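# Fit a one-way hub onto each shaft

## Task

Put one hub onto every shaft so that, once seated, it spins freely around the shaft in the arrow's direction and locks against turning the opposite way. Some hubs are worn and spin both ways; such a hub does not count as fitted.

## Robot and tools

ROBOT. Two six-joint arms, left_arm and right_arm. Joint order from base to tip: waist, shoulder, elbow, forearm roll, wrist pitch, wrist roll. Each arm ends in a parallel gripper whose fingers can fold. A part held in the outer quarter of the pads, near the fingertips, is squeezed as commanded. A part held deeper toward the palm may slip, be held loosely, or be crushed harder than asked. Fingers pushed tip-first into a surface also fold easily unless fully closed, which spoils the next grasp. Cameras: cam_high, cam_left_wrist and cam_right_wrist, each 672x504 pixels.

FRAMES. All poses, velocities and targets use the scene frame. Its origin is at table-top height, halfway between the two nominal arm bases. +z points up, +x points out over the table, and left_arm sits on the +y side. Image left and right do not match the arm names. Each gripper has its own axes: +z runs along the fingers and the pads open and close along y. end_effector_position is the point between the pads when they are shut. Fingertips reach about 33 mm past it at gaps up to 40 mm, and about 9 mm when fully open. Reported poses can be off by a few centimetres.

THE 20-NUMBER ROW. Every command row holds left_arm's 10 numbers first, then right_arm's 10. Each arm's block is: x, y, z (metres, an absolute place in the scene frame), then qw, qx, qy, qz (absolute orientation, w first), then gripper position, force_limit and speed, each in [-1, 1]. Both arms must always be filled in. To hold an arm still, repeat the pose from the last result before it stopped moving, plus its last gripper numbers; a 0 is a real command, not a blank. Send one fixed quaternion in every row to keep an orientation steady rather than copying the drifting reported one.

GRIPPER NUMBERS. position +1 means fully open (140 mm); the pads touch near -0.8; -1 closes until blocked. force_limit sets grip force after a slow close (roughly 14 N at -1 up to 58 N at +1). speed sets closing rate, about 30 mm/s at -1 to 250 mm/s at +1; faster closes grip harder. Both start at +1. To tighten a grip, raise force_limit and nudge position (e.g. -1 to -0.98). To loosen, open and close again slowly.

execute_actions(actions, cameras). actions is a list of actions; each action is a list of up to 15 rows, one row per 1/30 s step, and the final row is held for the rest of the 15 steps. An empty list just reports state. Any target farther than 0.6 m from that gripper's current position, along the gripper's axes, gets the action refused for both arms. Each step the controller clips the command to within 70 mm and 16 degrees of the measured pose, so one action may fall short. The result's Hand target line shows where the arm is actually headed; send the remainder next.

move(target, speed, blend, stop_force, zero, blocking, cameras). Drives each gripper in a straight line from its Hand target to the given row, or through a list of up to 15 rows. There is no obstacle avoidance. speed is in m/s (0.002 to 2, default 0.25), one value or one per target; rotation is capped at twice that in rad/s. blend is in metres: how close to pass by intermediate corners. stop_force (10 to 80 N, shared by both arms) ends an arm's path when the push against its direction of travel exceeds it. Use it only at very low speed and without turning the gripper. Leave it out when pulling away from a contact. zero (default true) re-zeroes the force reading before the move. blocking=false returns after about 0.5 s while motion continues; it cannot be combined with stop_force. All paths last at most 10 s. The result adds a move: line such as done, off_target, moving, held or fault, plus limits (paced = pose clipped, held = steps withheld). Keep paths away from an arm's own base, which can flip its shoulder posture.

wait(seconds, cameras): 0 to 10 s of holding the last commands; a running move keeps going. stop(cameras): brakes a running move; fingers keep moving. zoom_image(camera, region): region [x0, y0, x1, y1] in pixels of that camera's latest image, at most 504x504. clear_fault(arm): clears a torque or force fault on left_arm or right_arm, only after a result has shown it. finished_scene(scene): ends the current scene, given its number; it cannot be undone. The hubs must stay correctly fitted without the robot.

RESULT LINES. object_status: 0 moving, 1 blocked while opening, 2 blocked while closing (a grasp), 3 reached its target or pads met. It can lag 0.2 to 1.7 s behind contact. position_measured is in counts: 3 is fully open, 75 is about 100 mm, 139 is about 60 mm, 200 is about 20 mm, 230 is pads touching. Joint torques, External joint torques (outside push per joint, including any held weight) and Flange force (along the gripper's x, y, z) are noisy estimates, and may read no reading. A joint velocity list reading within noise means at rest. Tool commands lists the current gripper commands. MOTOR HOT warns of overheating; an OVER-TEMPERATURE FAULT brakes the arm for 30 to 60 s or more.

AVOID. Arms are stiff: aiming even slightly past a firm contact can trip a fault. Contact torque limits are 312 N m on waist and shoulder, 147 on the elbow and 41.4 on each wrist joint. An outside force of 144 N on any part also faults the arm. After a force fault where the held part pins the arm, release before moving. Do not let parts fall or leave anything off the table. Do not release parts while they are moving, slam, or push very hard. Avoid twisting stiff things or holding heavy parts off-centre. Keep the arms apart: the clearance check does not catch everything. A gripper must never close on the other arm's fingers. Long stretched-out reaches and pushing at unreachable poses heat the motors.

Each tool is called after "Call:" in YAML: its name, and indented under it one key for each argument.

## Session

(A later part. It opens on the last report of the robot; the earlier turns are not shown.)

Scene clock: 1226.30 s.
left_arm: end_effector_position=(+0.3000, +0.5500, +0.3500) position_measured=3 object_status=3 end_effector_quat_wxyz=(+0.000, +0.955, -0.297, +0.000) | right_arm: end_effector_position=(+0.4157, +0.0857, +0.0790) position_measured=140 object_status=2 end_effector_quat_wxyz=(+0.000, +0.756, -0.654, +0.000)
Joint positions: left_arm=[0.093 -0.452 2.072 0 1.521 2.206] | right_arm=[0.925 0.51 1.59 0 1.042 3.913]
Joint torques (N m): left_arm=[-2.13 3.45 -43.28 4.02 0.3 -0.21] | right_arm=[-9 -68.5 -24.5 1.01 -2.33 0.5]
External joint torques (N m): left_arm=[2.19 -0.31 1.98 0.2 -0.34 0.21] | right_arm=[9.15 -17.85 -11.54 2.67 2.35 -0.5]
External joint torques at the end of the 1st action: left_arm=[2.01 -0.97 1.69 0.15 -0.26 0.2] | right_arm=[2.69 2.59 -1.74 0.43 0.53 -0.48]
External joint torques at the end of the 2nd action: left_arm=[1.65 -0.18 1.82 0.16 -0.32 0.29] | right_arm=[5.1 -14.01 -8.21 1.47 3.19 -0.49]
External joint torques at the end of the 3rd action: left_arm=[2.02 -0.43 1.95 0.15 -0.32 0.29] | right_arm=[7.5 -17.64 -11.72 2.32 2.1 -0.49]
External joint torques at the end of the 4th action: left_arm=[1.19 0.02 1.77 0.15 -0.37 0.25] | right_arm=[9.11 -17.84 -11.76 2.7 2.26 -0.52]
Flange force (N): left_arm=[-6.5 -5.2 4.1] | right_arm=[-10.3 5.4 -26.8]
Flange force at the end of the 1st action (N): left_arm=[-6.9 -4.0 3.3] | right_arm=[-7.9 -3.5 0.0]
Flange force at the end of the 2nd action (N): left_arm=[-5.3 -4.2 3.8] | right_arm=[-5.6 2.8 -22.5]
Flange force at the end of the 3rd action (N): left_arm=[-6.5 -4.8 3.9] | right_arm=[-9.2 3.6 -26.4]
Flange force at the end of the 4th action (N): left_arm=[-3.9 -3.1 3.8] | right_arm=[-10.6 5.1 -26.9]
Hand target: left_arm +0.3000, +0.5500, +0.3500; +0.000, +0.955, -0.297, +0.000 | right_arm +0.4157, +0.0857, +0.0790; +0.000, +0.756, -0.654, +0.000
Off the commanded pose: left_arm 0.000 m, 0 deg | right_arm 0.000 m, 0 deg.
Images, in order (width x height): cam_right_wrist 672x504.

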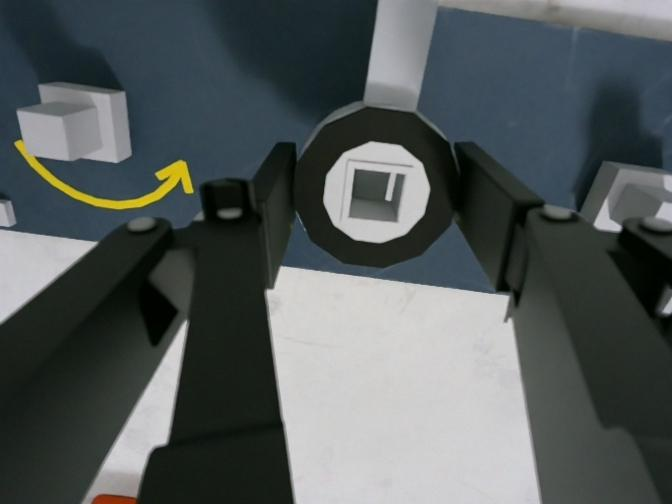

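Call:
move:
  target:
    - [0.30,0.55,0.35,0,0.955,-0.297,0,1,1,1,0.4152,0.0857,0.10,0,0.7564,-0.6541,0,-1,0,-1]
    - [0.30,0.55,0.35,0,0.955,-0.297,0,1,1,1,0.4152,0.0,0.14,0,0.7564,-0.6541,0,-1,0,-1]
  speed: 0.15
  cameras: ["cam_high","cam_right_wrist"]

Call:
zoom_image:
  camera: "cam_right_wrist"
  region: [320, 250, 420, 350]

Scene clock: 1279.40 s.
left_arm: end_effector_position=(+0.3000, +0.5500, +0.3500) position_measured=3 object_status=3 end_effector_quat_wxyz=(+0.000, +0.955, -0.297, +0.000) | right_arm: end_effector_position=(+0.4152, +0.0000, +0.1399) position_measured=140 object_status=2 end_effector_quat_wxyz=(+0.000, +0.756, -0.654, +0.000)
Joint positions: left_arm=[0.093 -0.452 2.072 0 1.521 2.206] | right_arm=[0.853 0.364 1.689 0 1.088 3.84]
Joint torques (N m): left_arm=[-1.59 3.09 -43.33 4.13 0.28 -0.24] | right_arm=[-1.01 -78.9 -36.53 3.32 -0.36 0.47]
External joint torques (N m): left_arm=[1.68 -0.07 1.92 0.1 -0.32 0.24] | right_arm=[1.5 5.17 -0.49 0.47 0.38 -0.47]
Flange force (N): left_arm=[-5.2 -4.2 3.9] | right_arm=[-7.0 -5.5 2.8]
Hand target: left_arm +0.3000, +0.5500, +0.3500; +0.000, +0.955, -0.297, +0.000 | right_arm +0.4152, +0.0000, +0.1400; +0.000, +0.756, -0.654, +0.000
Off the commanded pose: left_arm 0.000 m, 0 deg | right_arm 0.000 m, 0 deg.
move: done
Images, in order (width x height): cam_high 672x504, cam_right_wrist 672x504.

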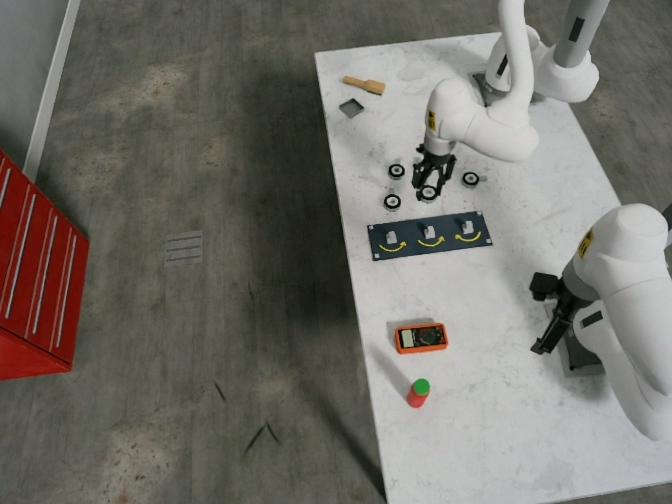

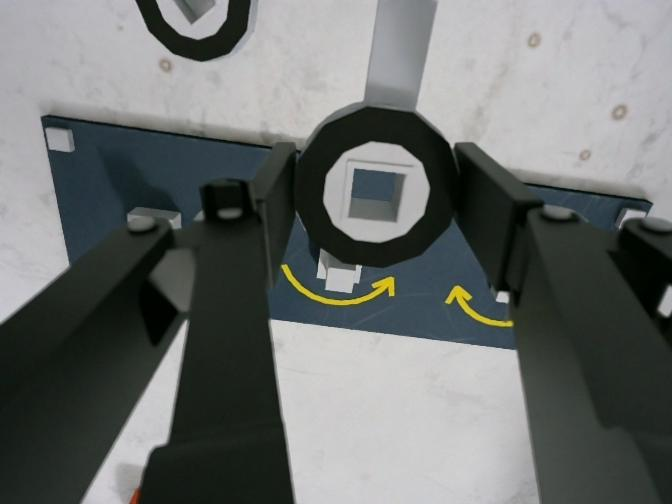

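Scaled by 5.040 from the camera's 672x504 image, which has a finer 960x720 frame.

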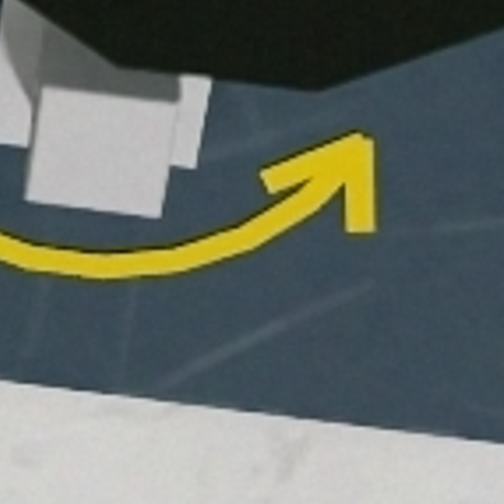

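Call:
move:
  target:
    - [0.30,0.55,0.35,0,0.955,-0.297,0,1,1,1,0.4173,0.0860,0.10,0,0.7564,-0.6541,0,-1,0,-1]
    - [0.30,0.55,0.35,0,0.955,-0.297,0,1,1,1,0.4173,0.0860,0.0805,0,0.7564,-0.6541,0,-1,0,-1]
  speed: [0.15,0.06]
  cameras: ["cam_right_wrist"]

Call:
zoom_image:
  camera: "cam_right_wrist"
  region: [340, 150, 410, 220]

Scene clock: 1414.27 s.
left_arm: end_effector_position=(+0.3000, +0.5500, +0.3500) position_measured=3 object_status=3 end_effector_quat_wxyz=(+0.000, +0.955, -0.297, +0.000) | right_arm: end_effector_position=(+0.4173, +0.0860, +0.0806) position_measured=140 object_status=2 end_effector_quat_wxyz=(+0.000, +0.756, -0.654, +0.000)
Joint positions: left_arm=[0.093 -0.452 2.072 0 1.521 2.206] | right_arm=[0.924 0.51 1.586 0 1.045 3.911]
Joint torques (N m): left_arm=[-1.31 3.21 -43.48 4.04 0.36 -0.25] | right_arm=[-3.01 -91.19 -35.2 3.09 -0.37 0.43]
External joint torques (N m): left_arm=[1.37 -0.27 2.13 0.19 -0.4 0.25] | right_arm=[3.37 4.32 -1.14 0.63 0.39 -0.43]
Flange force (N): left_arm=[-4.9 -3.1 4.4] | right_arm=[-9.2 -3.5 2.0]
Hand target: left_arm +0.3000, +0.5500, +0.3500; +0.000, +0.955, -0.297, +0.000 | right_arm +0.4173, +0.0860, +0.0805; +0.000, +0.756, -0.654, +0.000
Off the commanded pose: left_arm 0.000 m, 0 deg | right_arm 0.000 m, 0 deg.
move: done
Images, in order (width x height): cam_right_wrist 672x504.

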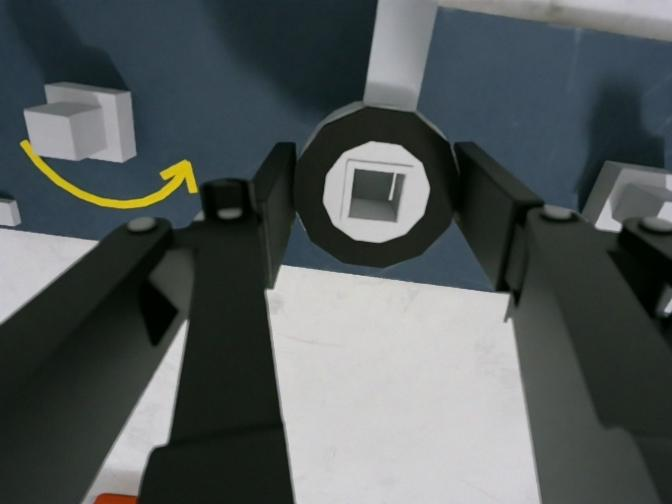

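Scaled by 7.200 from the camera's 672x504 image, which has a finer 960x720 frame.

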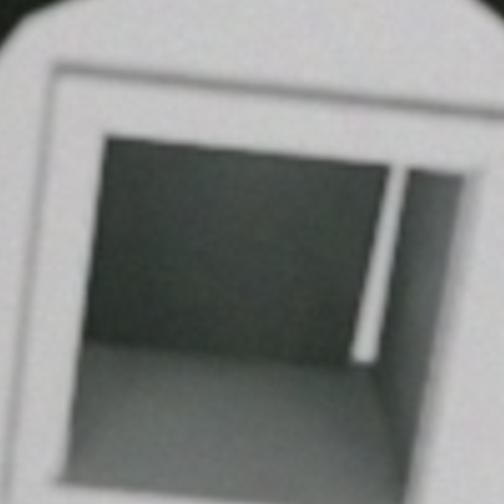

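Call:
move:
  target:
    - [0.30,0.55,0.35,0,0.955,-0.297,0,1,1,1,0.4179,0.0860,0.0805,0,0.7564,-0.6541,0,-1,0,-1]
  speed: 0.05
  cameras: []

Call:
move:
  target:
    - [0.30,0.55,0.35,0,0.955,-0.297,0,1,1,1,0.4179,0.0860,0.05,0,0.7564,-0.6541,0,-1,0,-1]
  speed: 0.02
  stop_force: 10
  cameras: ["cam_right_wrist"]

Call:
zoom_image:
  camera: "cam_right_wrist"
  region: [340, 150, 410, 220]

Scene clock: 1425.93 s.
left_arm: end_effector_position=(+0.3000, +0.5500, +0.3500) position_measured=3 object_status=3 end_effector_quat_wxyz=(+0.000, +0.955, -0.297, +0.000) | right_arm: end_effector_position=(+0.4179, +0.0860, +0.0805) position_measured=140 object_status=2 end_effector_quat_wxyz=(+0.000, +0.756, -0.654, +0.000)
Joint positions: left_arm=[0.093 -0.452 2.072 0 1.521 2.206] | right_arm=[0.923 0.511 1.586 0 1.045 3.911]
Joint torques (N m): left_arm=[-1.35 2.99 -43.27 4.01 0.29 -0.3] | right_arm=[-2.84 -91.27 -35.29 3.14 -0.48 0.5]
External joint torques (N m): left_arm=[1.44 -0.18 1.9 0.22 -0.32 0.3] | right_arm=[3.25 4.67 -0.88 0.56 0.5 -0.5]
Flange force (N): left_arm=[-5.0 -3.6 3.9] | right_arm=[-9.0 -3.7 2.3]
Hand target: left_arm +0.3000, +0.5500, +0.3500; +0.000, +0.955, -0.297, +0.000 | right_arm +0.4179, +0.0860, +0.0805; +0.000, +0.756, -0.654, +0.000
Off the commanded pose: left_arm 0.000 m, 0 deg | right_arm 0.000 m, 0 deg.
move: done
No camera images: "cameras" was empty.

Scene clock: 1426.63 s.
left_arm: end_effector_position=(+0.3000, +0.5500, +0.3500) position_measured=3 object_status=3 end_effector_quat_wxyz=(+0.000, +0.955, -0.297, +0.000) | right_arm: end_effector_position=(+0.4179, +0.0861, +0.0784) position_measured=140 object_status=2 end_effector_quat_wxyz=(+0.000, +0.756, -0.654, +0.000)
Joint positions: left_arm=[0.093 -0.452 2.072 0 1.521 2.206] | right_arm=[0.923 0.512 1.587 0 1.042 3.911]
Joint torques (N m): left_arm=[-1.54 3.81 -43.31 4.03 0.29 -0.32] | right_arm=[-7.39 -84.57 -32.75 1.07 -1.6 0.44]
External joint torques (N m): left_arm=[1.6 -0.64 1.98 0.19 -0.32 0.32] | right_arm=[7.88 -2.12 -3.34 2.63 1.62 -0.44]
Flange force (N): left_arm=[-6.0 -3.5 4.0] | right_arm=[-11.2 2.4 -6.7]
Hand target: left_arm +0.3000, +0.5500, +0.3500; +0.000, +0.955, -0.297, +0.000 | right_arm +0.4180, +0.0861, +0.0784; +0.000, +0.756, -0.654, +0.000
Off the commanded pose: left_arm 0.000 m, 0 deg | right_arm 0.028 m, 0 deg.
move: contact (right_arm)
Images, in order (width x height): cam_right_wrist 672x504.

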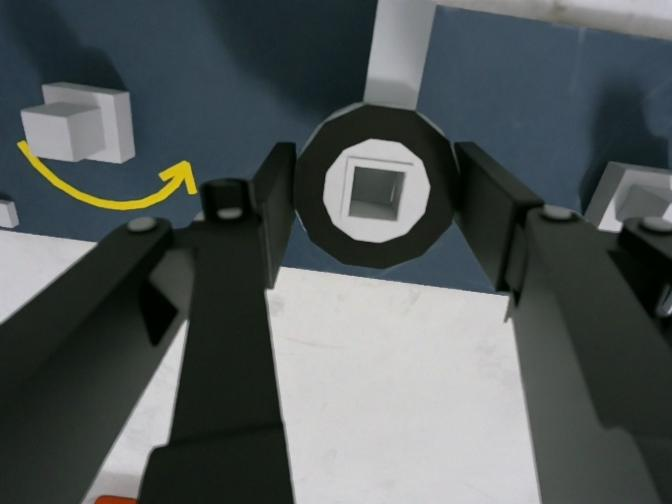

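Scaled by 7.200 from the camera's 672x504 image, which has a finer 960x720 frame.

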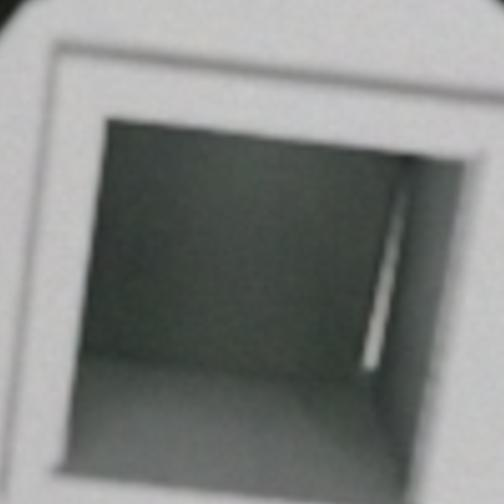

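Call:
move:
  target:
    - [0.30,0.55,0.35,0,0.955,-0.297,0,1,1,1,0.4179,0.0860,0.0812,0,0.7564,-0.6541,0,-1,0,-1]
    - [0.30,0.55,0.35,0,0.955,-0.297,0,1,1,1,0.4180,0.0865,0.0812,0,0.7564,-0.6541,0,-1,0,-1]
  speed: 0.05
  cameras: ["cam_right_wrist"]

Call:
zoom_image:
  camera: "cam_right_wrist"
  region: [340, 150, 410, 220]

Call:
move:
  target:
    - [0.30,0.55,0.35,0,0.955,-0.297,0,1,1,1,0.4180,0.0865,0.05,0,0.7564,-0.6541,0,-1,0,-1]
  speed: 0.02
  stop_force: 10
  cameras: ["cam_right_wrist"]

Call:
zoom_image:
  camera: "cam_right_wrist"
  region: [340, 150, 410, 220]

Scene clock: 1445.17 s.
left_arm: end_effector_position=(+0.3000, +0.5500, +0.3500) position_measured=3 object_status=3 end_effector_quat_wxyz=(+0.000, +0.955, -0.297, +0.000) | right_arm: end_effector_position=(+0.4182, +0.0864, +0.0814) position_measured=140 object_status=2 end_effector_quat_wxyz=(+0.000, +0.756, -0.654, +0.000)
Joint positions: left_arm=[0.093 -0.452 2.072 0 1.521 2.206] | right_arm=[0.923 0.51 1.584 0 1.047 3.911]
Joint torques (N m): left_arm=[-1.54 3.49 -43.26 4.08 0.34 -0.16] | right_arm=[-2.9 -93.14 -34.92 3.11 -0.36 0.52]
External joint torques (N m): left_arm=[1.62 -0.53 1.93 0.14 -0.38 0.16] | right_arm=[3.34 6.39 -1.27 0.59 0.39 -0.52]
Flange force (N): left_arm=[-5.5 -3.3 4.0] | right_arm=[-11.4 -5.9 3.6]
Hand target: left_arm +0.3000, +0.5500, +0.3500; +0.000, +0.955, -0.297, +0.000 | right_arm +0.4180, +0.0865, +0.0812; +0.000, +0.756, -0.654, +0.000
Off the commanded pose: left_arm 0.000 m, 0 deg | right_arm 0.000 m, 0 deg.
move: done
Images, in order (width x height): cam_right_wrist 672x504.

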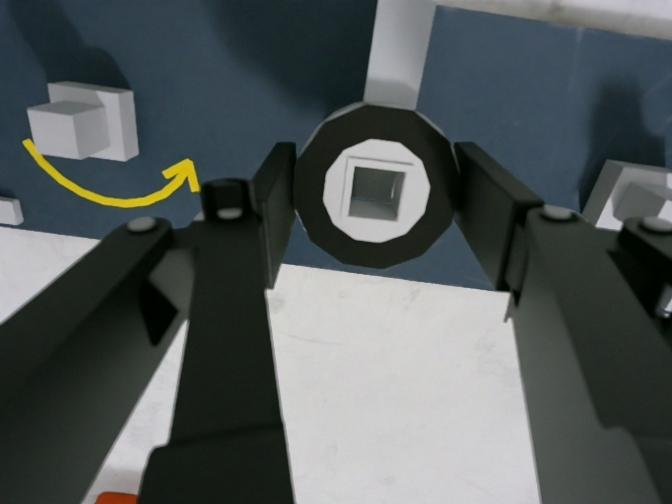

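Scaled by 7.200 from the camera's 672x504 image, which has a finer 960x720 frame.

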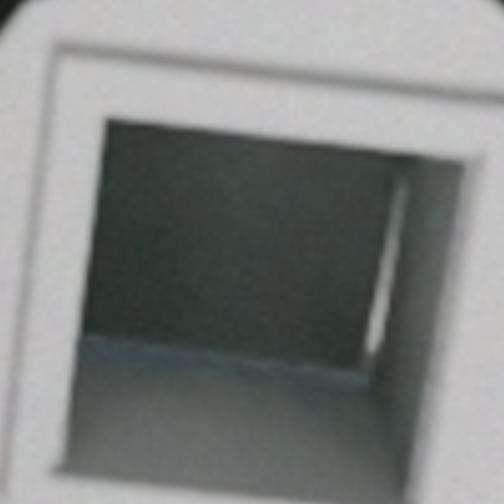

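Scene clock: 1446.10 s.
left_arm: end_effector_position=(+0.3000, +0.5500, +0.3500) position_measured=3 object_status=3 end_effector_quat_wxyz=(+0.000, +0.955, -0.297, +0.000) | right_arm: end_effector_position=(+0.4180, +0.0867, +0.0749) position_measured=140 object_status=2 end_effector_quat_wxyz=(+0.000, +0.756, -0.654, +0.000)
Joint positions: left_arm=[0.093 -0.452 2.072 0 1.521 2.206] | right_arm=[0.923 0.516 1.589 0 1.037 3.911]
Joint torques (N m): left_arm=[-1.8 3.94 -43.21 4 0.29 -0.25] | right_arm=[-11.95 -72.68 -24.69 -0.52 -0.86 0.46]
External joint torques (N m): left_arm=[1.88 -1.09 1.83 0.22 -0.32 0.25] | right_arm=[12.04 -14.19 -11.36 4.2 0.88 -0.46]
Flange force (N): left_arm=[-6.9 -3.6 3.7] | right_arm=[-15.6 5.5 -21.4]
Hand target: left_arm +0.3000, +0.5500, +0.3500; +0.000, +0.955, -0.297, +0.000 | right_arm +0.4180, +0.0866, +0.0749; +0.000, +0.756, -0.654, +0.000
Off the commanded pose: left_arm 0.000 m, 0 deg | right_arm 0.025 m, 0 deg.
move: contact (right_arm)
Images, in order (width x height): cam_right_wrist 672x504.

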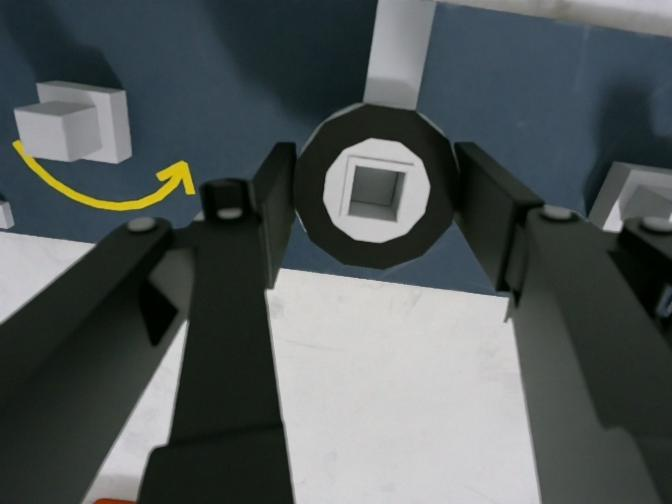

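Scaled by 7.200 from the camera's 672x504 image, which has a finer 960x720 frame.

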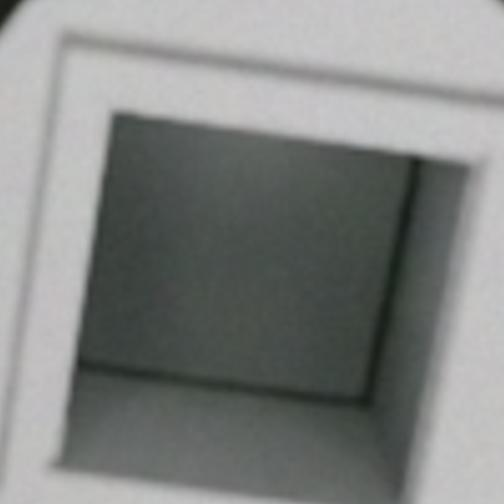

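Call:
move:
  target: [0.30,0.55,0.35,0,0.955,-0.297,0,1,1,1,0.4180,0.0867,0.050,0,0.7564,-0.6541,0,-1,0,-1]
  speed: 0.02
  stop_force: 18
  cameras: ["cam_right_wrist"]

Scene clock: 1490.93 s.
left_arm: end_effector_position=(+0.3000, +0.5500, +0.3500) position_measured=3 object_status=3 end_effector_quat_wxyz=(+0.000, +0.955, -0.297, +0.000) | right_arm: end_effector_position=(+0.4180, +0.0867, +0.0500) position_measured=140 object_status=2 end_effector_quat_wxyz=(+0.000, +0.756, -0.654, +0.000)
Joint positions: left_arm=[0.093 -0.452 2.072 0 1.521 2.206] | right_arm=[0.924 0.537 1.606 0 0.999 3.911]
Joint torques (N m): left_arm=[-1.1 3.32 -43.08 4.11 0.27 -0.22] | right_arm=[-8.07 -66.21 -23.85 1.34 -3.72 0.53]
External joint torques (N m): left_arm=[1.14 -0.27 1.7 0.11 -0.31 0.22] | right_arm=[8.36 -21.73 -11.32 2.26 3.74 -0.53]
Flange force (N): left_arm=[-4.2 -2.6 3.5] | right_arm=[-6.9 7.2 -32.3]
Hand target: left_arm +0.3000, +0.5500, +0.3500; +0.000, +0.955, -0.297, +0.000 | right_arm +0.4180, +0.0867, +0.0500; +0.000, +0.756, -0.654, +0.000
Off the commanded pose: left_arm 0.000 m, 0 deg | right_arm 0.000 m, 0 deg.
move: done
Images, in order (width x height): cam_right_wrist 672x504.

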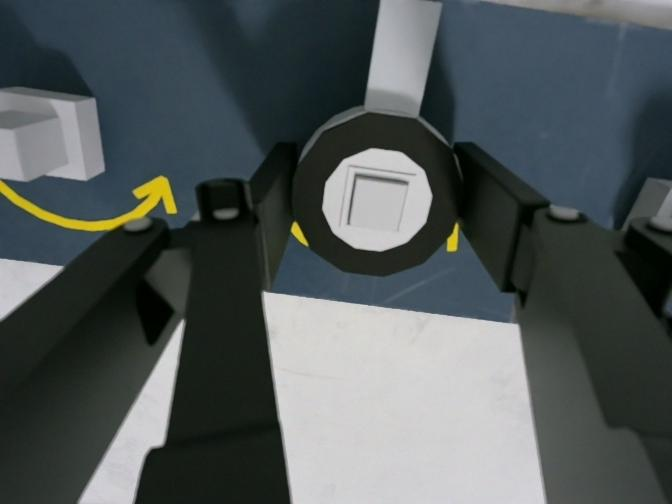

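Call:
move:
  target:
    - [0.30,0.55,0.35,0,0.955,-0.297,0,1,1,1,0.4180,0.0867,0.0525,0,0.7564,-0.6541,0,-1,0,-1]
    - [0.30,0.55,0.35,0,0.955,-0.297,0,1,1,1,0.4180,0.0867,0.0525,0,0.8585,-0.5128,0,-1,0,-1]
  speed: 0.1
  cameras: ["cam_right_wrist"]

Scene clock: 1506.17 s.
left_arm: end_effector_position=(+0.3000, +0.5500, +0.3500) position_measured=3 object_status=3 end_effector_quat_wxyz=(+0.000, +0.955, -0.297, +0.000) | right_arm: end_effector_position=(+0.4179, +0.0868, +0.0525) position_measured=140 object_status=2 end_effector_quat_wxyz=(+0.000, +0.859, -0.513, +0.000)
Joint positions: left_arm=[0.093 -0.452 2.072 0 1.521 2.206] | right_arm=[0.924 0.535 1.604 0 1.002 3.562]
Joint torques (N m): left_arm=[-1.44 3.41 -43.16 4.12 0.28 -0.21] | right_arm=[4.56 -94.61 -24.56 5.32 6.37 0.33]
External joint torques (N m): left_arm=[1.5 -0.37 1.87 0.09 -0.31 0.21] | right_arm=[-4.59 6.71 -10.78 -1.72 -6.36 -0.33]
Flange force (N): left_arm=[-5.1 -3.3 3.8] | right_arm=[-6.8 -27.5 8.4]
Hand target: left_arm +0.3000, +0.5500, +0.3500; +0.000, +0.955, -0.297, +0.000 | right_arm +0.4180, +0.0867, +0.0525; +0.000, +0.859, -0.513, +0.000
Off the commanded pose: left_arm 0.000 m, 0 deg | right_arm 0.000 m, 0 deg.
move: done
Images, in order (width x height): cam_right_wrist 672x504.

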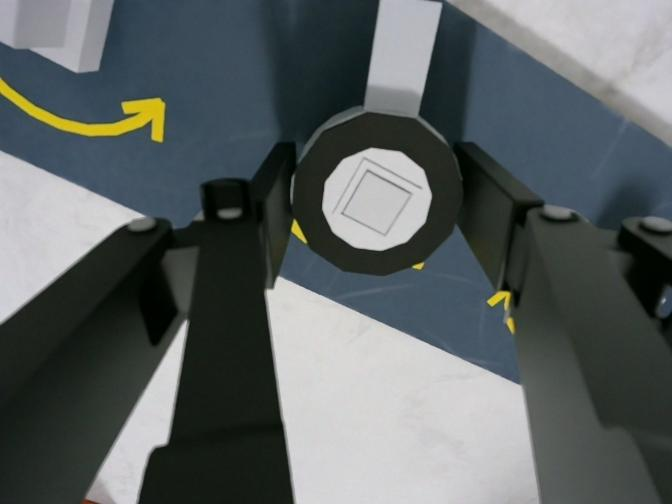

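Call:
move:
  target: [0.30,0.55,0.35,0,0.955,-0.297,0,1,1,1,0.4180,0.0867,0.0525,0,0.7843,-0.6204,0,-1,0,-1]
  speed: 0.08
  cameras: ["cam_right_wrist"]

Scene clock: 1517.60 s.
left_arm: end_effector_position=(+0.3000, +0.5500, +0.3500) position_measured=3 object_status=3 end_effector_quat_wxyz=(+0.000, +0.955, -0.297, +0.000) | right_arm: end_effector_position=(+0.4180, +0.0866, +0.0525) position_measured=140 object_status=2 end_effector_quat_wxyz=(+0.000, +0.784, -0.620, +0.000)
Joint positions: left_arm=[0.093 -0.452 2.072 0 1.521 2.206] | right_arm=[0.923 0.535 1.604 0 1.003 3.823]
Joint torques (N m): left_arm=[-1.25 3.94 -43.06 4.09 0.28 -0.3] | right_arm=[-4.87 -87.57 -31.69 3.38 -0.59 2.01]
External joint torques (N m): left_arm=[1.31 -0.8 1.8 0.13 -0.31 0.3] | right_arm=[5.4 -0.26 -3.56 0.23 0.61 -2.01]
Flange force (N): left_arm=[-5.4 -2.5 3.6] | right_arm=[-8.9 -3.5 -3.6]
Hand target: left_arm +0.3000, +0.5500, +0.3500; +0.000, +0.955, -0.297, +0.000 | right_arm +0.4180, +0.0867, +0.0525; +0.000, +0.784, -0.620, +0.000
Off the commanded pose: left_arm 0.000 m, 0 deg | right_arm 0.000 m, 0 deg.
move: done
Images, in order (width x height): cam_right_wrist 672x504.

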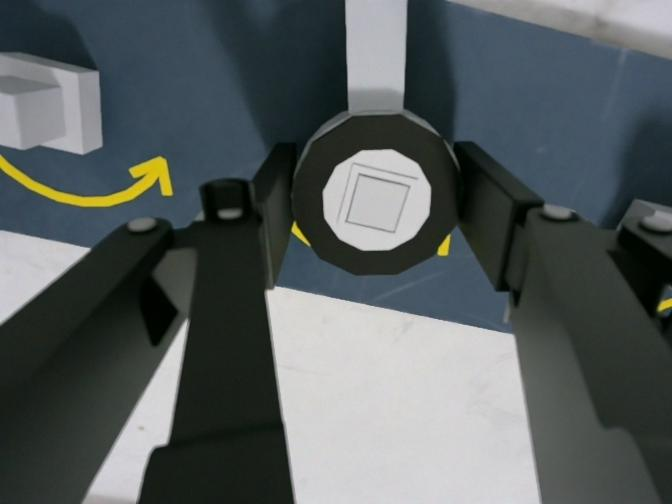

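Call:
move:
  target: [0.30,0.55,0.35,0,0.955,-0.297,0,1,1,1,0.4180,0.0867,0.0525,0,0.7071,-0.7071,0,-1,0,-1]
  speed: 0.08
  cameras: ["cam_right_wrist"]

Call:
move:
  target: [0.30,0.55,0.35,0,0.955,-0.297,0,1,1,1,0.4180,0.0867,0.0525,0,0.7843,-0.6204,0,-1,0,-1]
  speed: 0.08
  cameras: ["cam_right_wrist"]

Scene clock: 1527.37 s.
left_arm: end_effector_position=(+0.3000, +0.5500, +0.3500) position_measured=3 object_status=3 end_effector_quat_wxyz=(+0.000, +0.955, -0.297, +0.000) | right_arm: end_effector_position=(+0.4180, +0.0867, +0.0525) position_measured=140 object_status=2 end_effector_quat_wxyz=(+0.000, +0.707, -0.707, +0.000)
Joint positions: left_arm=[0.093 -0.452 2.072 0 1.521 2.206] | right_arm=[0.924 0.535 1.604 0 1.003 4.056]
Joint torques (N m): left_arm=[-1.62 3.42 -43.25 4.07 0.25 -0.29] | right_arm=[-15.38 -90.96 -42.72 -0.17 -6.15 1.55]
External joint torques (N m): left_arm=[1.66 -0.22 1.95 0.15 -0.29 0.29] | right_arm=[15.49 3.14 7.45 3.77 6.18 -1.55]
Flange force (N): left_arm=[-5.5 -4.1 3.9] | right_arm=[-5.1 18.1 -1.8]
Hand target: left_arm +0.3000, +0.5500, +0.3500; +0.000, +0.955, -0.297, +0.000 | right_arm +0.4180, +0.0867, +0.0525; +0.000, +0.707, -0.707, +0.000
Off the commanded pose: left_arm 0.000 m, 0 deg | right_arm 0.000 m, 0 deg.
move: done
Images, in order (width x height): cam_right_wrist 672x504.

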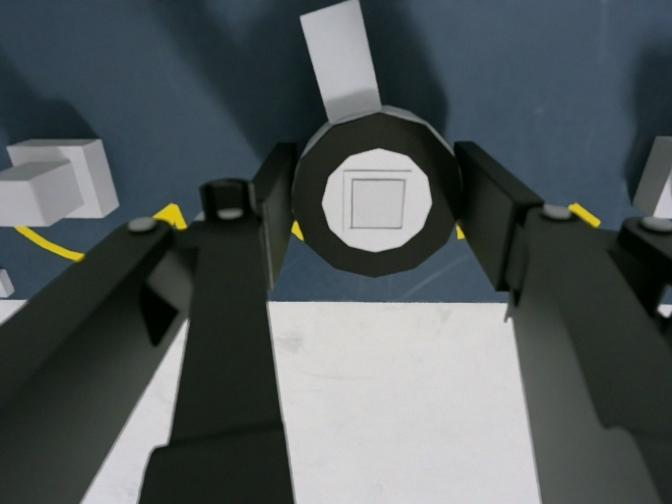

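Scene clock: 1529.20 s.
left_arm: end_effector_position=(+0.3000, +0.5500, +0.3500) position_measured=3 object_status=3 end_effector_quat_wxyz=(+0.000, +0.955, -0.297, +0.000) | right_arm: end_effector_position=(+0.4180, +0.0867, +0.0525) position_measured=140 object_status=2 end_effector_quat_wxyz=(+0.000, +0.784, -0.620, +0.000)
Joint positions: left_arm=[0.093 -0.452 2.072 0 1.521 2.206] | right_arm=[0.924 0.535 1.604 0 1.002 3.824]
Joint torques (N m): left_arm=[-1.47 3.45 -43.19 4.1 0.25 -0.3] | right_arm=[1.63 -93.71 -35.93 4.3 -0.84 0.52]
External joint torques (N m): left_arm=[1.54 -0.52 1.78 0.12 -0.28 0.3] | right_arm=[-1.34 5.9 0.7 -0.71 0.86 -0.52]
Flange force (N): left_arm=[-5.5 -3.5 3.6] | right_arm=[-3.0 -6.9 4.3]
Hand target: left_arm +0.3000, +0.5500, +0.3500; +0.000, +0.955, -0.297, +0.000 | right_arm +0.4180, +0.0867, +0.0525; +0.000, +0.784, -0.620, +0.000
Off the commanded pose: left_arm 0.000 m, 0 deg | right_arm 0.000 m, 0 deg.
move: done
Images, in order (width x height): cam_right_wrist 672x504.

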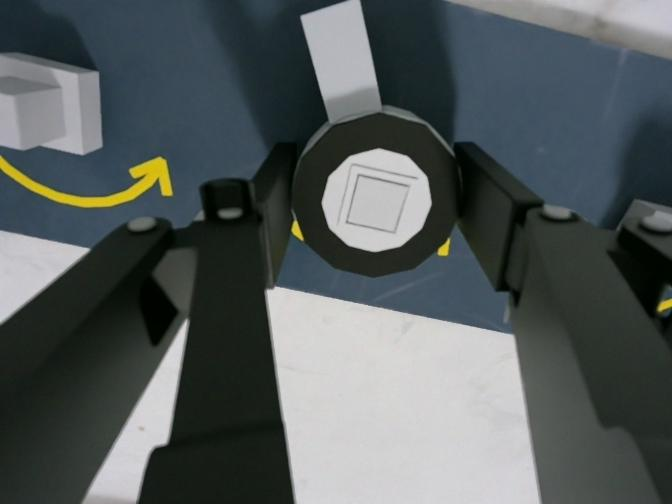

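Call:
execute_actions:
  actions:
    - [[0.30,0.55,0.35,0,0.955,-0.297,0,1,1,1,0.4180,0.0867,0.0525,0,0.7843,-0.6204,0,0.15,0,0]]
  cameras: []

Call:
move:
  target:
    - [0.30,0.55,0.35,0,0.955,-0.297,0,1,1,1,0.4180,0.0867,0.13,0,0.7843,-0.6204,0,0.15,0,0]
    - [0.30,0.55,0.35,0,0.955,-0.297,0,1,1,1,0.366,-0.178,0.13,0,0.7071,-0.7071,0,0.15,0,0]
  speed: 0.2
  cameras: ["cam_high","cam_right_wrist"]

Scene clock: 1544.03 s.
left_arm: end_effector_position=(+0.3000, +0.5500, +0.3500) position_measured=3 object_status=3 end_effector_quat_wxyz=(+0.000, +0.955, -0.297, +0.000) | right_arm: end_effector_position=(+0.4180, +0.0867, +0.0525) position_measured=110 object_status=3 end_effector_quat_wxyz=(+0.000, +0.784, -0.620, +0.000)
Joint positions: left_arm=[0.093 -0.452 2.072 0 1.521 2.206] | right_arm=[0.924 0.535 1.604 0 1.002 3.823]
Joint torques (N m): left_arm=[-1.48 2.98 -43.16 4.1 0.28 -0.28] | right_arm=[-2.54 -89.75 -32.88 3.03 -0.35 0.49]
External joint torques (N m): left_arm=[1.56 0.03 1.87 0.12 -0.31 0.28] | right_arm=[2.62 1.92 -2.41 0.57 0.37 -0.49]
Flange force (N): left_arm=[-4.9 -4.2 3.8] | right_arm=[-7.7 -4.6 -0.5]
Hand target: left_arm +0.3000, +0.5500, +0.3500; +0.000, +0.955, -0.297, +0.000 | right_arm +0.4180, +0.0867, +0.0525; +0.000, +0.784, -0.620, +0.000
Off the commanded pose: left_arm 0.000 m, 0 deg | right_arm 0.000 m, 0 deg.
No camera images: "cameras" was empty.

Scene clock: 1546.30 s.
left_arm: end_effector_position=(+0.3000, +0.5500, +0.3500) position_measured=3 object_status=3 end_effector_quat_wxyz=(+0.000, +0.955, -0.297, +0.000) | right_arm: end_effector_position=(+0.3660, -0.1779, +0.1300) position_measured=110 object_status=3 end_effector_quat_wxyz=(+0.000, +0.707, -0.707, +0.000)
Joint positions: left_arm=[0.093 -0.452 2.072 0 1.521 2.206] | right_arm=[0.705 0.134 2.013 0 0.995 3.837]
Joint torques (N m): left_arm=[-1.27 3.4 -43.08 4.1 0.18 -0.2] | right_arm=[-3.27 -50.39 -31.41 2.94 -0.4 0.67]
External joint torques (N m): left_arm=[1.33 -0.42 1.78 0.12 -0.21 0.2] | right_arm=[3.52 1.56 -3.71 0.65 0.42 -0.67]
Flange force (N): left_arm=[-4.8 -2.7 3.5] | right_arm=[-10.2 -3.2 -3.0]
Hand target: left_arm +0.3000, +0.5500, +0.3500; +0.000, +0.955, -0.297, +0.000 | right_arm +0.3660, -0.1780, +0.1300; +0.000, +0.707, -0.707, +0.000
Off the commanded pose: left_arm 0.000 m, 0 deg | right_arm 0.000 m, 0 deg.
move: done
Images, in order (width x height): cam_high 672x504, cam_right_wrist 672x504.

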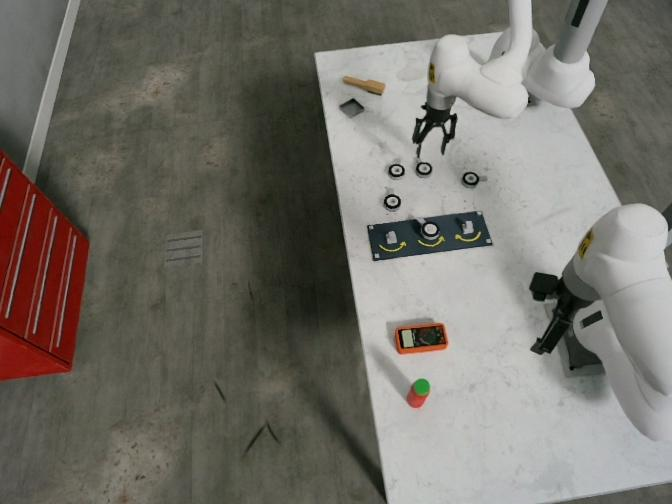

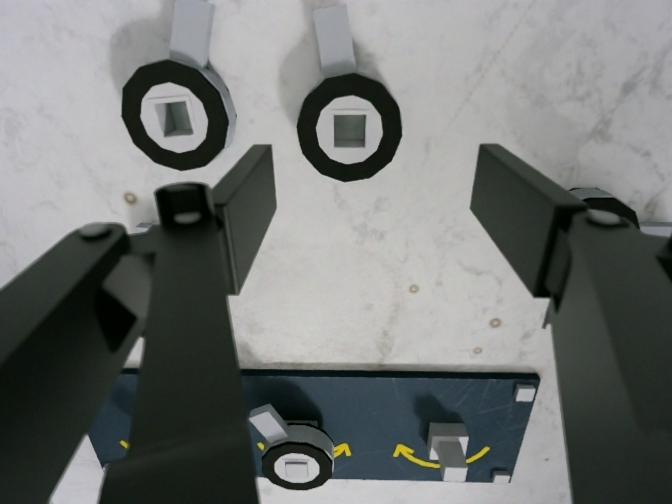

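Call:
move:
  target: [0.30,0.55,0.35,0,0.955,-0.297,0,1,1,1,0.373,-0.179,0.075,0,0.7071,-0.7071,0,0.15,0,0]
  speed: 0.15
  cameras: ["cam_right_wrist"]

Scene clock: 1565.60 s.
left_arm: end_effector_position=(+0.3000, +0.5500, +0.3500) position_measured=3 object_status=3 end_effector_quat_wxyz=(+0.000, +0.955, -0.297, +0.000) | right_arm: end_effector_position=(+0.3730, -0.1790, +0.0750) position_measured=110 object_status=3 end_effector_quat_wxyz=(+0.000, +0.707, -0.707, +0.000)
Joint positions: left_arm=[0.093 -0.452 2.072 0 1.521 2.206] | right_arm=[0.696 0.198 2.055 0 0.888 3.828]
Joint torques (N m): left_arm=[-1.75 3.05 -43.27 4.07 0.18 -0.29] | right_arm=[-2.8 -55.12 -29.71 2.76 -0.41 0.53]
External joint torques (N m): left_arm=[1.75 0.25 1.93 0.15 -0.22 0.29] | right_arm=[3 2.18 -2.76 0.55 0.43 -0.53]
Flange force (N): left_arm=[-5.1 -4.9 3.8] | right_arm=[-9.1 -3.2 -0.6]
Hand target: left_arm +0.3000, +0.5500, +0.3500; +0.000, +0.955, -0.297, +0.000 | right_arm +0.3730, -0.1790, +0.0750; +0.000, +0.707, -0.707, +0.000
Off the commanded pose: left_arm 0.000 m, 0 deg | right_arm 0.000 m, 0 deg.
move: done
Images, in order (width x height): cam_right_wrist 672x504.

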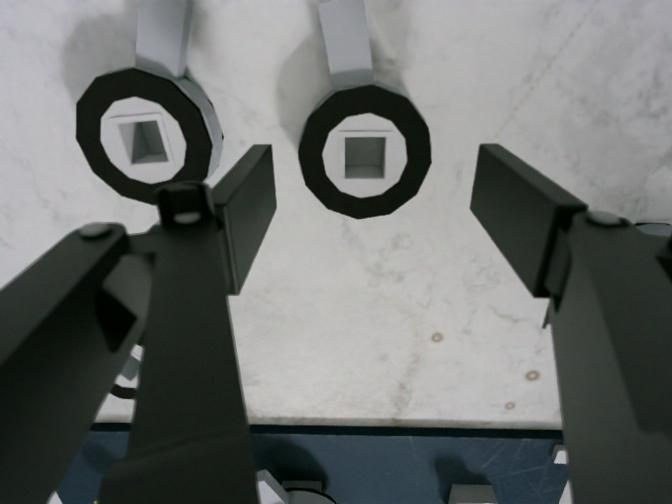

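Call:
move:
  target:
    - [0.30,0.55,0.35,0,0.955,-0.297,0,1,1,1,0.3744,-0.178,0.05,0,0.7071,-0.7071,0,0.15,0,0]
    - [0.30,0.55,0.35,0,0.955,-0.297,0,1,1,1,0.3744,-0.178,0.033,0,0.7071,-0.7071,0,0.15,0,0]
  speed: 0.06
  stop_force: 12
  cameras: ["cam_right_wrist"]

Call:
execute_actions:
  actions:
    - [[0.30,0.55,0.35,0,0.955,-0.297,0,1,1,1,0.3744,-0.178,0.033,0,0.7071,-0.7071,0,-1,0,-1]]
    - [[0.30,0.55,0.35,0,0.955,-0.297,0,1,1,1,0.3744,-0.178,0.033,0,0.7071,-0.7071,0,-1,0,-1]]
    - [[0.30,0.55,0.35,0,0.955,-0.297,0,1,1,1,0.3744,-0.178,0.033,0,0.7071,-0.7071,0,-1,0,-1]]
  cameras: ["cam_right_wrist"]

Scene clock: 1582.07 s.
left_arm: end_effector_position=(+0.3000, +0.5500, +0.3500) position_measured=3 object_status=3 end_effector_quat_wxyz=(+0.000, +0.955, -0.297, +0.000) | right_arm: end_effector_position=(+0.3744, -0.1780, +0.0330) position_measured=110 object_status=3 end_effector_quat_wxyz=(+0.000, +0.707, -0.707, +0.000)
Joint positions: left_arm=[0.093 -0.452 2.072 0 1.521 2.206] | right_arm=[0.695 0.252 2.084 0 0.805 3.828]
Joint torques (N m): left_arm=[-1.67 2.95 -43.14 4.08 0.26 -0.27] | right_arm=[-2.97 -58.3 -27.61 2.45 -0.37 0.46]
External joint torques (N m): left_arm=[1.74 0.01 1.77 0.15 -0.29 0.27] | right_arm=[3.17 2.31 -2.58 0.64 0.39 -0.46]
Flange force (N): left_arm=[-5.2 -4.7 3.6] | right_arm=[-9.2 -2.8 0.4]
Hand target: left_arm +0.3000, +0.5500, +0.3500; +0.000, +0.955, -0.297, +0.000 | right_arm +0.3744, -0.1780, +0.0330; +0.000, +0.707, -0.707, +0.000
Off the commanded pose: left_arm 0.000 m, 0 deg | right_arm 0.000 m, 0 deg.
move: done
Images, in order (width x height): cam_right_wrist 672x504.

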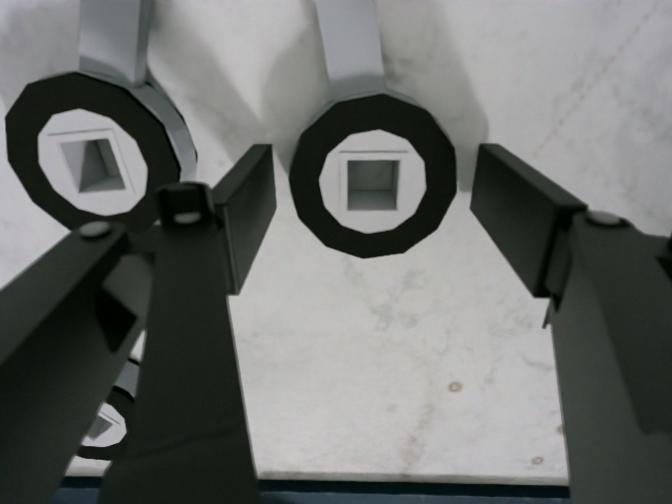

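Scene clock: 1583.77 s.
left_arm: end_effector_position=(+0.3000, +0.5500, +0.3500) position_measured=3 object_status=3 end_effector_quat_wxyz=(+0.000, +0.955, -0.297, +0.000) | right_arm: end_effector_position=(+0.3744, -0.1780, +0.0330) position_measured=140 object_status=2 end_effector_quat_wxyz=(+0.000, +0.707, -0.707, +0.000)
Joint positions: left_arm=[0.093 -0.452 2.072 0 1.521 2.206] | right_arm=[0.695 0.252 2.084 0 0.805 3.828]
Joint torques (N m): left_arm=[-1.41 3.17 -43.32 4.11 0.21 -0.3] | right_arm=[-3.35 -48.59 -22.86 2.53 -1.63 0.56]
External joint torques (N m): left_arm=[1.55 -0.41 1.92 0.12 -0.24 0.3] | right_arm=[3.64 -7.33 -7.22 0.53 1.66 -0.56]
External joint torques at the end of the 1st action: left_arm=[1.46 -0.19 2.07 0.12 -0.37 0.27] | right_arm=[2.99 2.45 -2.45 0.54 0.41 -0.49]
External joint torques at the end of the 2nd action: left_arm=[1.34 -0.44 2.14 0.05 -0.34 0.22] | right_arm=[3.04 -8 -7.7 0.56 1.95 -0.42]
Flange force (N): left_arm=[-5.5 -3.6 3.8] | right_arm=[-7.3 0.3 -17.8]
Flange force at the end of the 1st action (N): left_arm=[-5.0 -3.5 4.3] | right_arm=[-8.9 -3.0 0.6]
Flange force at the end of the 2nd action (N): left_arm=[-5.1 -2.6 4.3] | right_arm=[-6.7 -0.4 -19.6]
Hand target: left_arm +0.3000, +0.5500, +0.3500; +0.000, +0.955, -0.297, +0.000 | right_arm +0.3744, -0.1780, +0.0330; +0.000, +0.707, -0.707, +0.000
Off the commanded pose: left_arm 0.000 m, 0 deg | right_arm 0.000 m, 0 deg.
Images, in order (width x height): cam_right_wrist 672x504.

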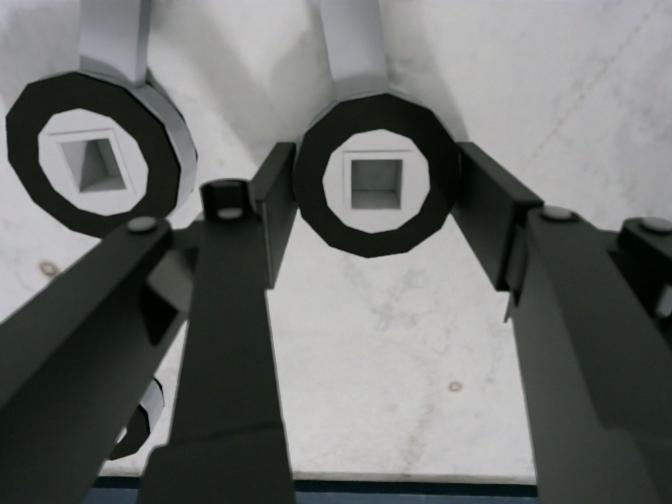

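Call:
move:
  target:
    - [0.30,0.55,0.35,0,0.955,-0.297,0,1,1,1,0.3744,-0.178,0.115,0,0.7071,-0.7071,0,-1,0,-1]
    - [0.30,0.55,0.35,0,0.955,-0.297,0,1,1,1,0.2866,0.0907,0.095,0,0.7071,-0.7071,0,-1,0,-1]
    - [0.30,0.55,0.35,0,0.955,-0.297,0,1,1,1,0.2866,0.0907,0.0815,0,0.7071,-0.7071,0,-1,0,-1]
  speed: [0.1,0.15,0.03]
  cameras: ["cam_right_wrist"]

Call:
zoom_image:
  camera: "cam_right_wrist"
  region: [340, 150, 410, 220]

Scene clock: 1603.23 s.
left_arm: end_effector_position=(+0.3000, +0.5500, +0.3500) position_measured=3 object_status=3 end_effector_quat_wxyz=(+0.000, +0.955, -0.297, +0.000) | right_arm: end_effector_position=(+0.2866, +0.0907, +0.0816) position_measured=140 object_status=2 end_effector_quat_wxyz=(+0.000, +0.707, -0.707, +0.000)
Joint positions: left_arm=[0.093 -0.452 2.072 0 1.521 2.206] | right_arm=[1.072 0.422 1.724 0 0.996 4.204]
Joint torques (N m): left_arm=[-1.93 3.41 -43.51 4.06 0.22 -0.22] | right_arm=[-2.65 -79.01 -33.86 2.97 -0.54 0.54]
External joint torques (N m): left_arm=[2.03 -0.6 2.12 0.16 -0.26 0.22] | right_arm=[3.09 1.51 -1.28 0.64 0.58 -0.54]
Flange force (N): left_arm=[-6.8 -4.3 4.1] | right_arm=[-6.4 0.8 -0.6]
Hand target: left_arm +0.3000, +0.5500, +0.3500; +0.000, +0.955, -0.297, +0.000 | right_arm +0.2866, +0.0907, +0.0815; +0.000, +0.707, -0.707, +0.000
Off the commanded pose: left_arm 0.000 m, 0 deg | right_arm 0.000 m, 0 deg.
move: done
Images, in order (width x height): cam_right_wrist 672x504.

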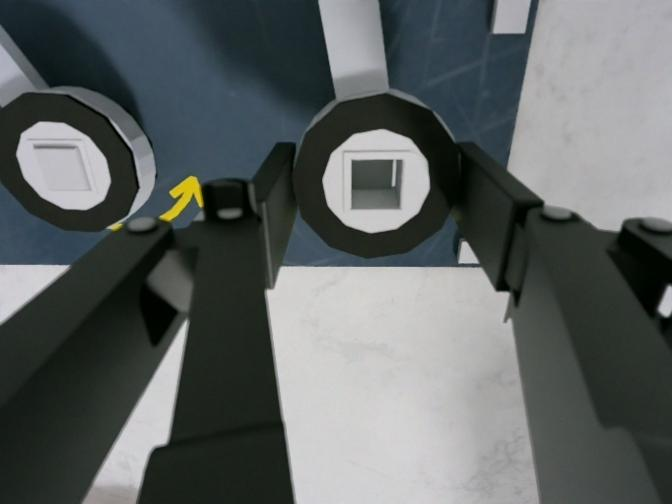

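Scaled by 7.200 from the camera's 672x504 image, which has a finer 960x720 frame.

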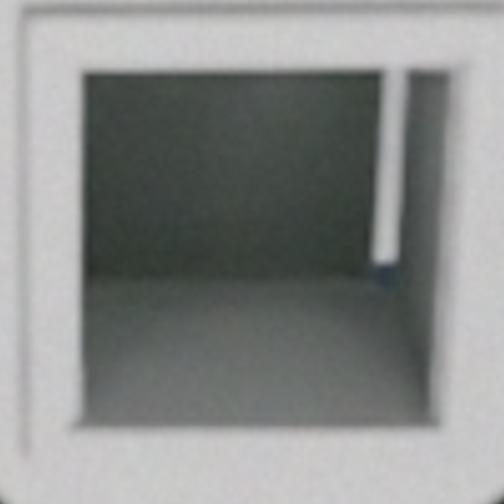

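Call:
move:
  target: [0.30,0.55,0.35,0,0.955,-0.297,0,1,1,1,0.2877,0.0907,0.0815,0,0.7071,-0.7071,0,-1,0,-1]
  speed: 0.03
  cameras: ["cam_right_wrist"]

Call:
zoom_image:
  camera: "cam_right_wrist"
  region: [340, 150, 410, 220]

Scene clock: 1629.30 s.
left_arm: end_effector_position=(+0.3000, +0.5500, +0.3500) position_measured=3 object_status=3 end_effector_quat_wxyz=(+0.000, +0.955, -0.297, +0.000) | right_arm: end_effector_position=(+0.2877, +0.0907, +0.0815) position_measured=140 object_status=2 end_effector_quat_wxyz=(+0.000, +0.707, -0.707, +0.000)
Joint positions: left_arm=[0.093 -0.452 2.072 0 1.521 2.206] | right_arm=[1.071 0.423 1.722 0 0.996 4.203]
Joint torques (N m): left_arm=[-1.69 3.17 -43.42 4.16 0.22 -0.27] | right_arm=[-3.1 -81.88 -34.21 3.04 -0.36 0.54]
External joint torques (N m): left_arm=[1.79 -0.3 2.09 0.06 -0.26 0.27] | right_arm=[3.24 4.47 -0.92 0.56 0.39 -0.54]
Flange force (N): left_arm=[-5.9 -4.2 4.1] | right_arm=[-9.3 -0.5 2.6]
Hand target: left_arm +0.3000, +0.5500, +0.3500; +0.000, +0.955, -0.297, +0.000 | right_arm +0.2877, +0.0907, +0.0815; +0.000, +0.707, -0.707, +0.000
Off the commanded pose: left_arm 0.000 m, 0 deg | right_arm 0.000 m, 0 deg.
move: done
Images, in order (width x height): cam_right_wrist 672x504.

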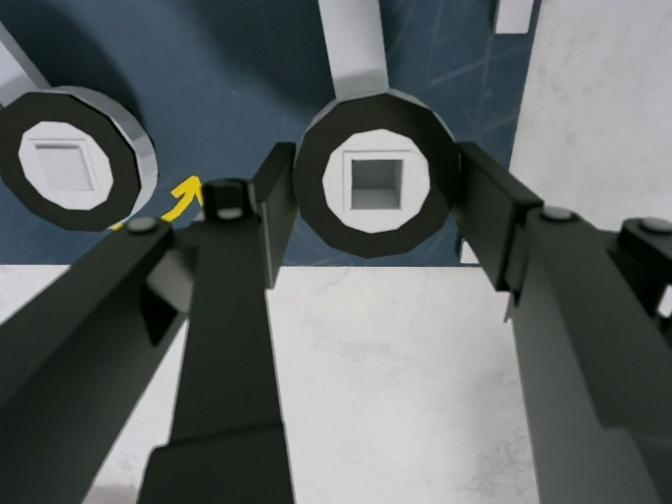

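Scaled by 7.200 from the camera's 672x504 image, which has a finer 960x720 frame.

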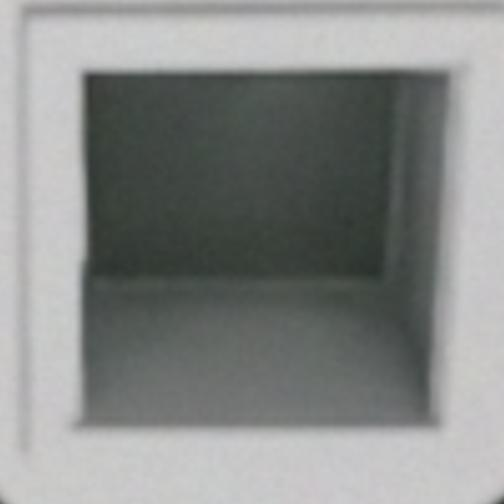

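Call:
move:
  target: [0.30,0.55,0.35,0,0.955,-0.297,0,1,1,1,0.2877,0.0907,0.070,0,0.7071,-0.7071,0,-1,0,-1]
  speed: 0.02
  stop_force: 10
  cameras: ["cam_right_wrist"]

Call:
zoom_image:
  camera: "cam_right_wrist"
  region: [340, 150, 410, 220]

Scene clock: 1637.43 s.
left_arm: end_effector_position=(+0.3000, +0.5500, +0.3500) position_measured=3 object_status=3 end_effector_quat_wxyz=(+0.000, +0.955, -0.297, +0.000) | right_arm: end_effector_position=(+0.2877, +0.0907, +0.0785) position_measured=140 object_status=2 end_effector_quat_wxyz=(+0.000, +0.707, -0.707, +0.000)
Joint positions: left_arm=[0.093 -0.452 2.072 0 1.521 2.206] | right_arm=[1.071 0.426 1.725 0 0.991 4.203]
Joint torques (N m): left_arm=[-1.98 2.94 -43.21 4.1 0.27 -0.33] | right_arm=[-7.65 -77.32 -31.28 0.93 -0.73 0.45]
External joint torques (N m): left_arm=[2.03 0.32 1.88 0.12 -0.32 0.33] | right_arm=[7.85 -0.25 -3.79 2.66 0.75 -0.45]
Flange force (N): left_arm=[-5.5 -6.0 3.9] | right_arm=[-12.4 5.3 -4.3]
Hand target: left_arm +0.3000, +0.5500, +0.3500; +0.000, +0.955, -0.297, +0.000 | right_arm +0.2877, +0.0907, +0.0785; +0.000, +0.707, -0.707, +0.000
Off the commanded pose: left_arm 0.000 m, 0 deg | right_arm 0.008 m, 0 deg.
move: contact (right_arm)
Images, in order (width x height): cam_right_wrist 672x504.

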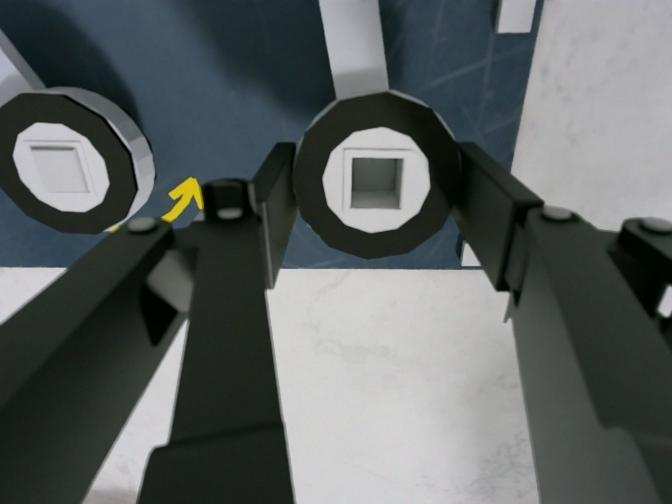

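Scaled by 7.200 from the camera's 672x504 image, which has a finer 960x720 frame.

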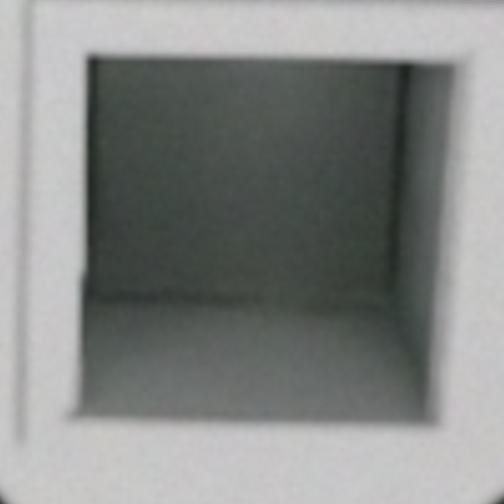

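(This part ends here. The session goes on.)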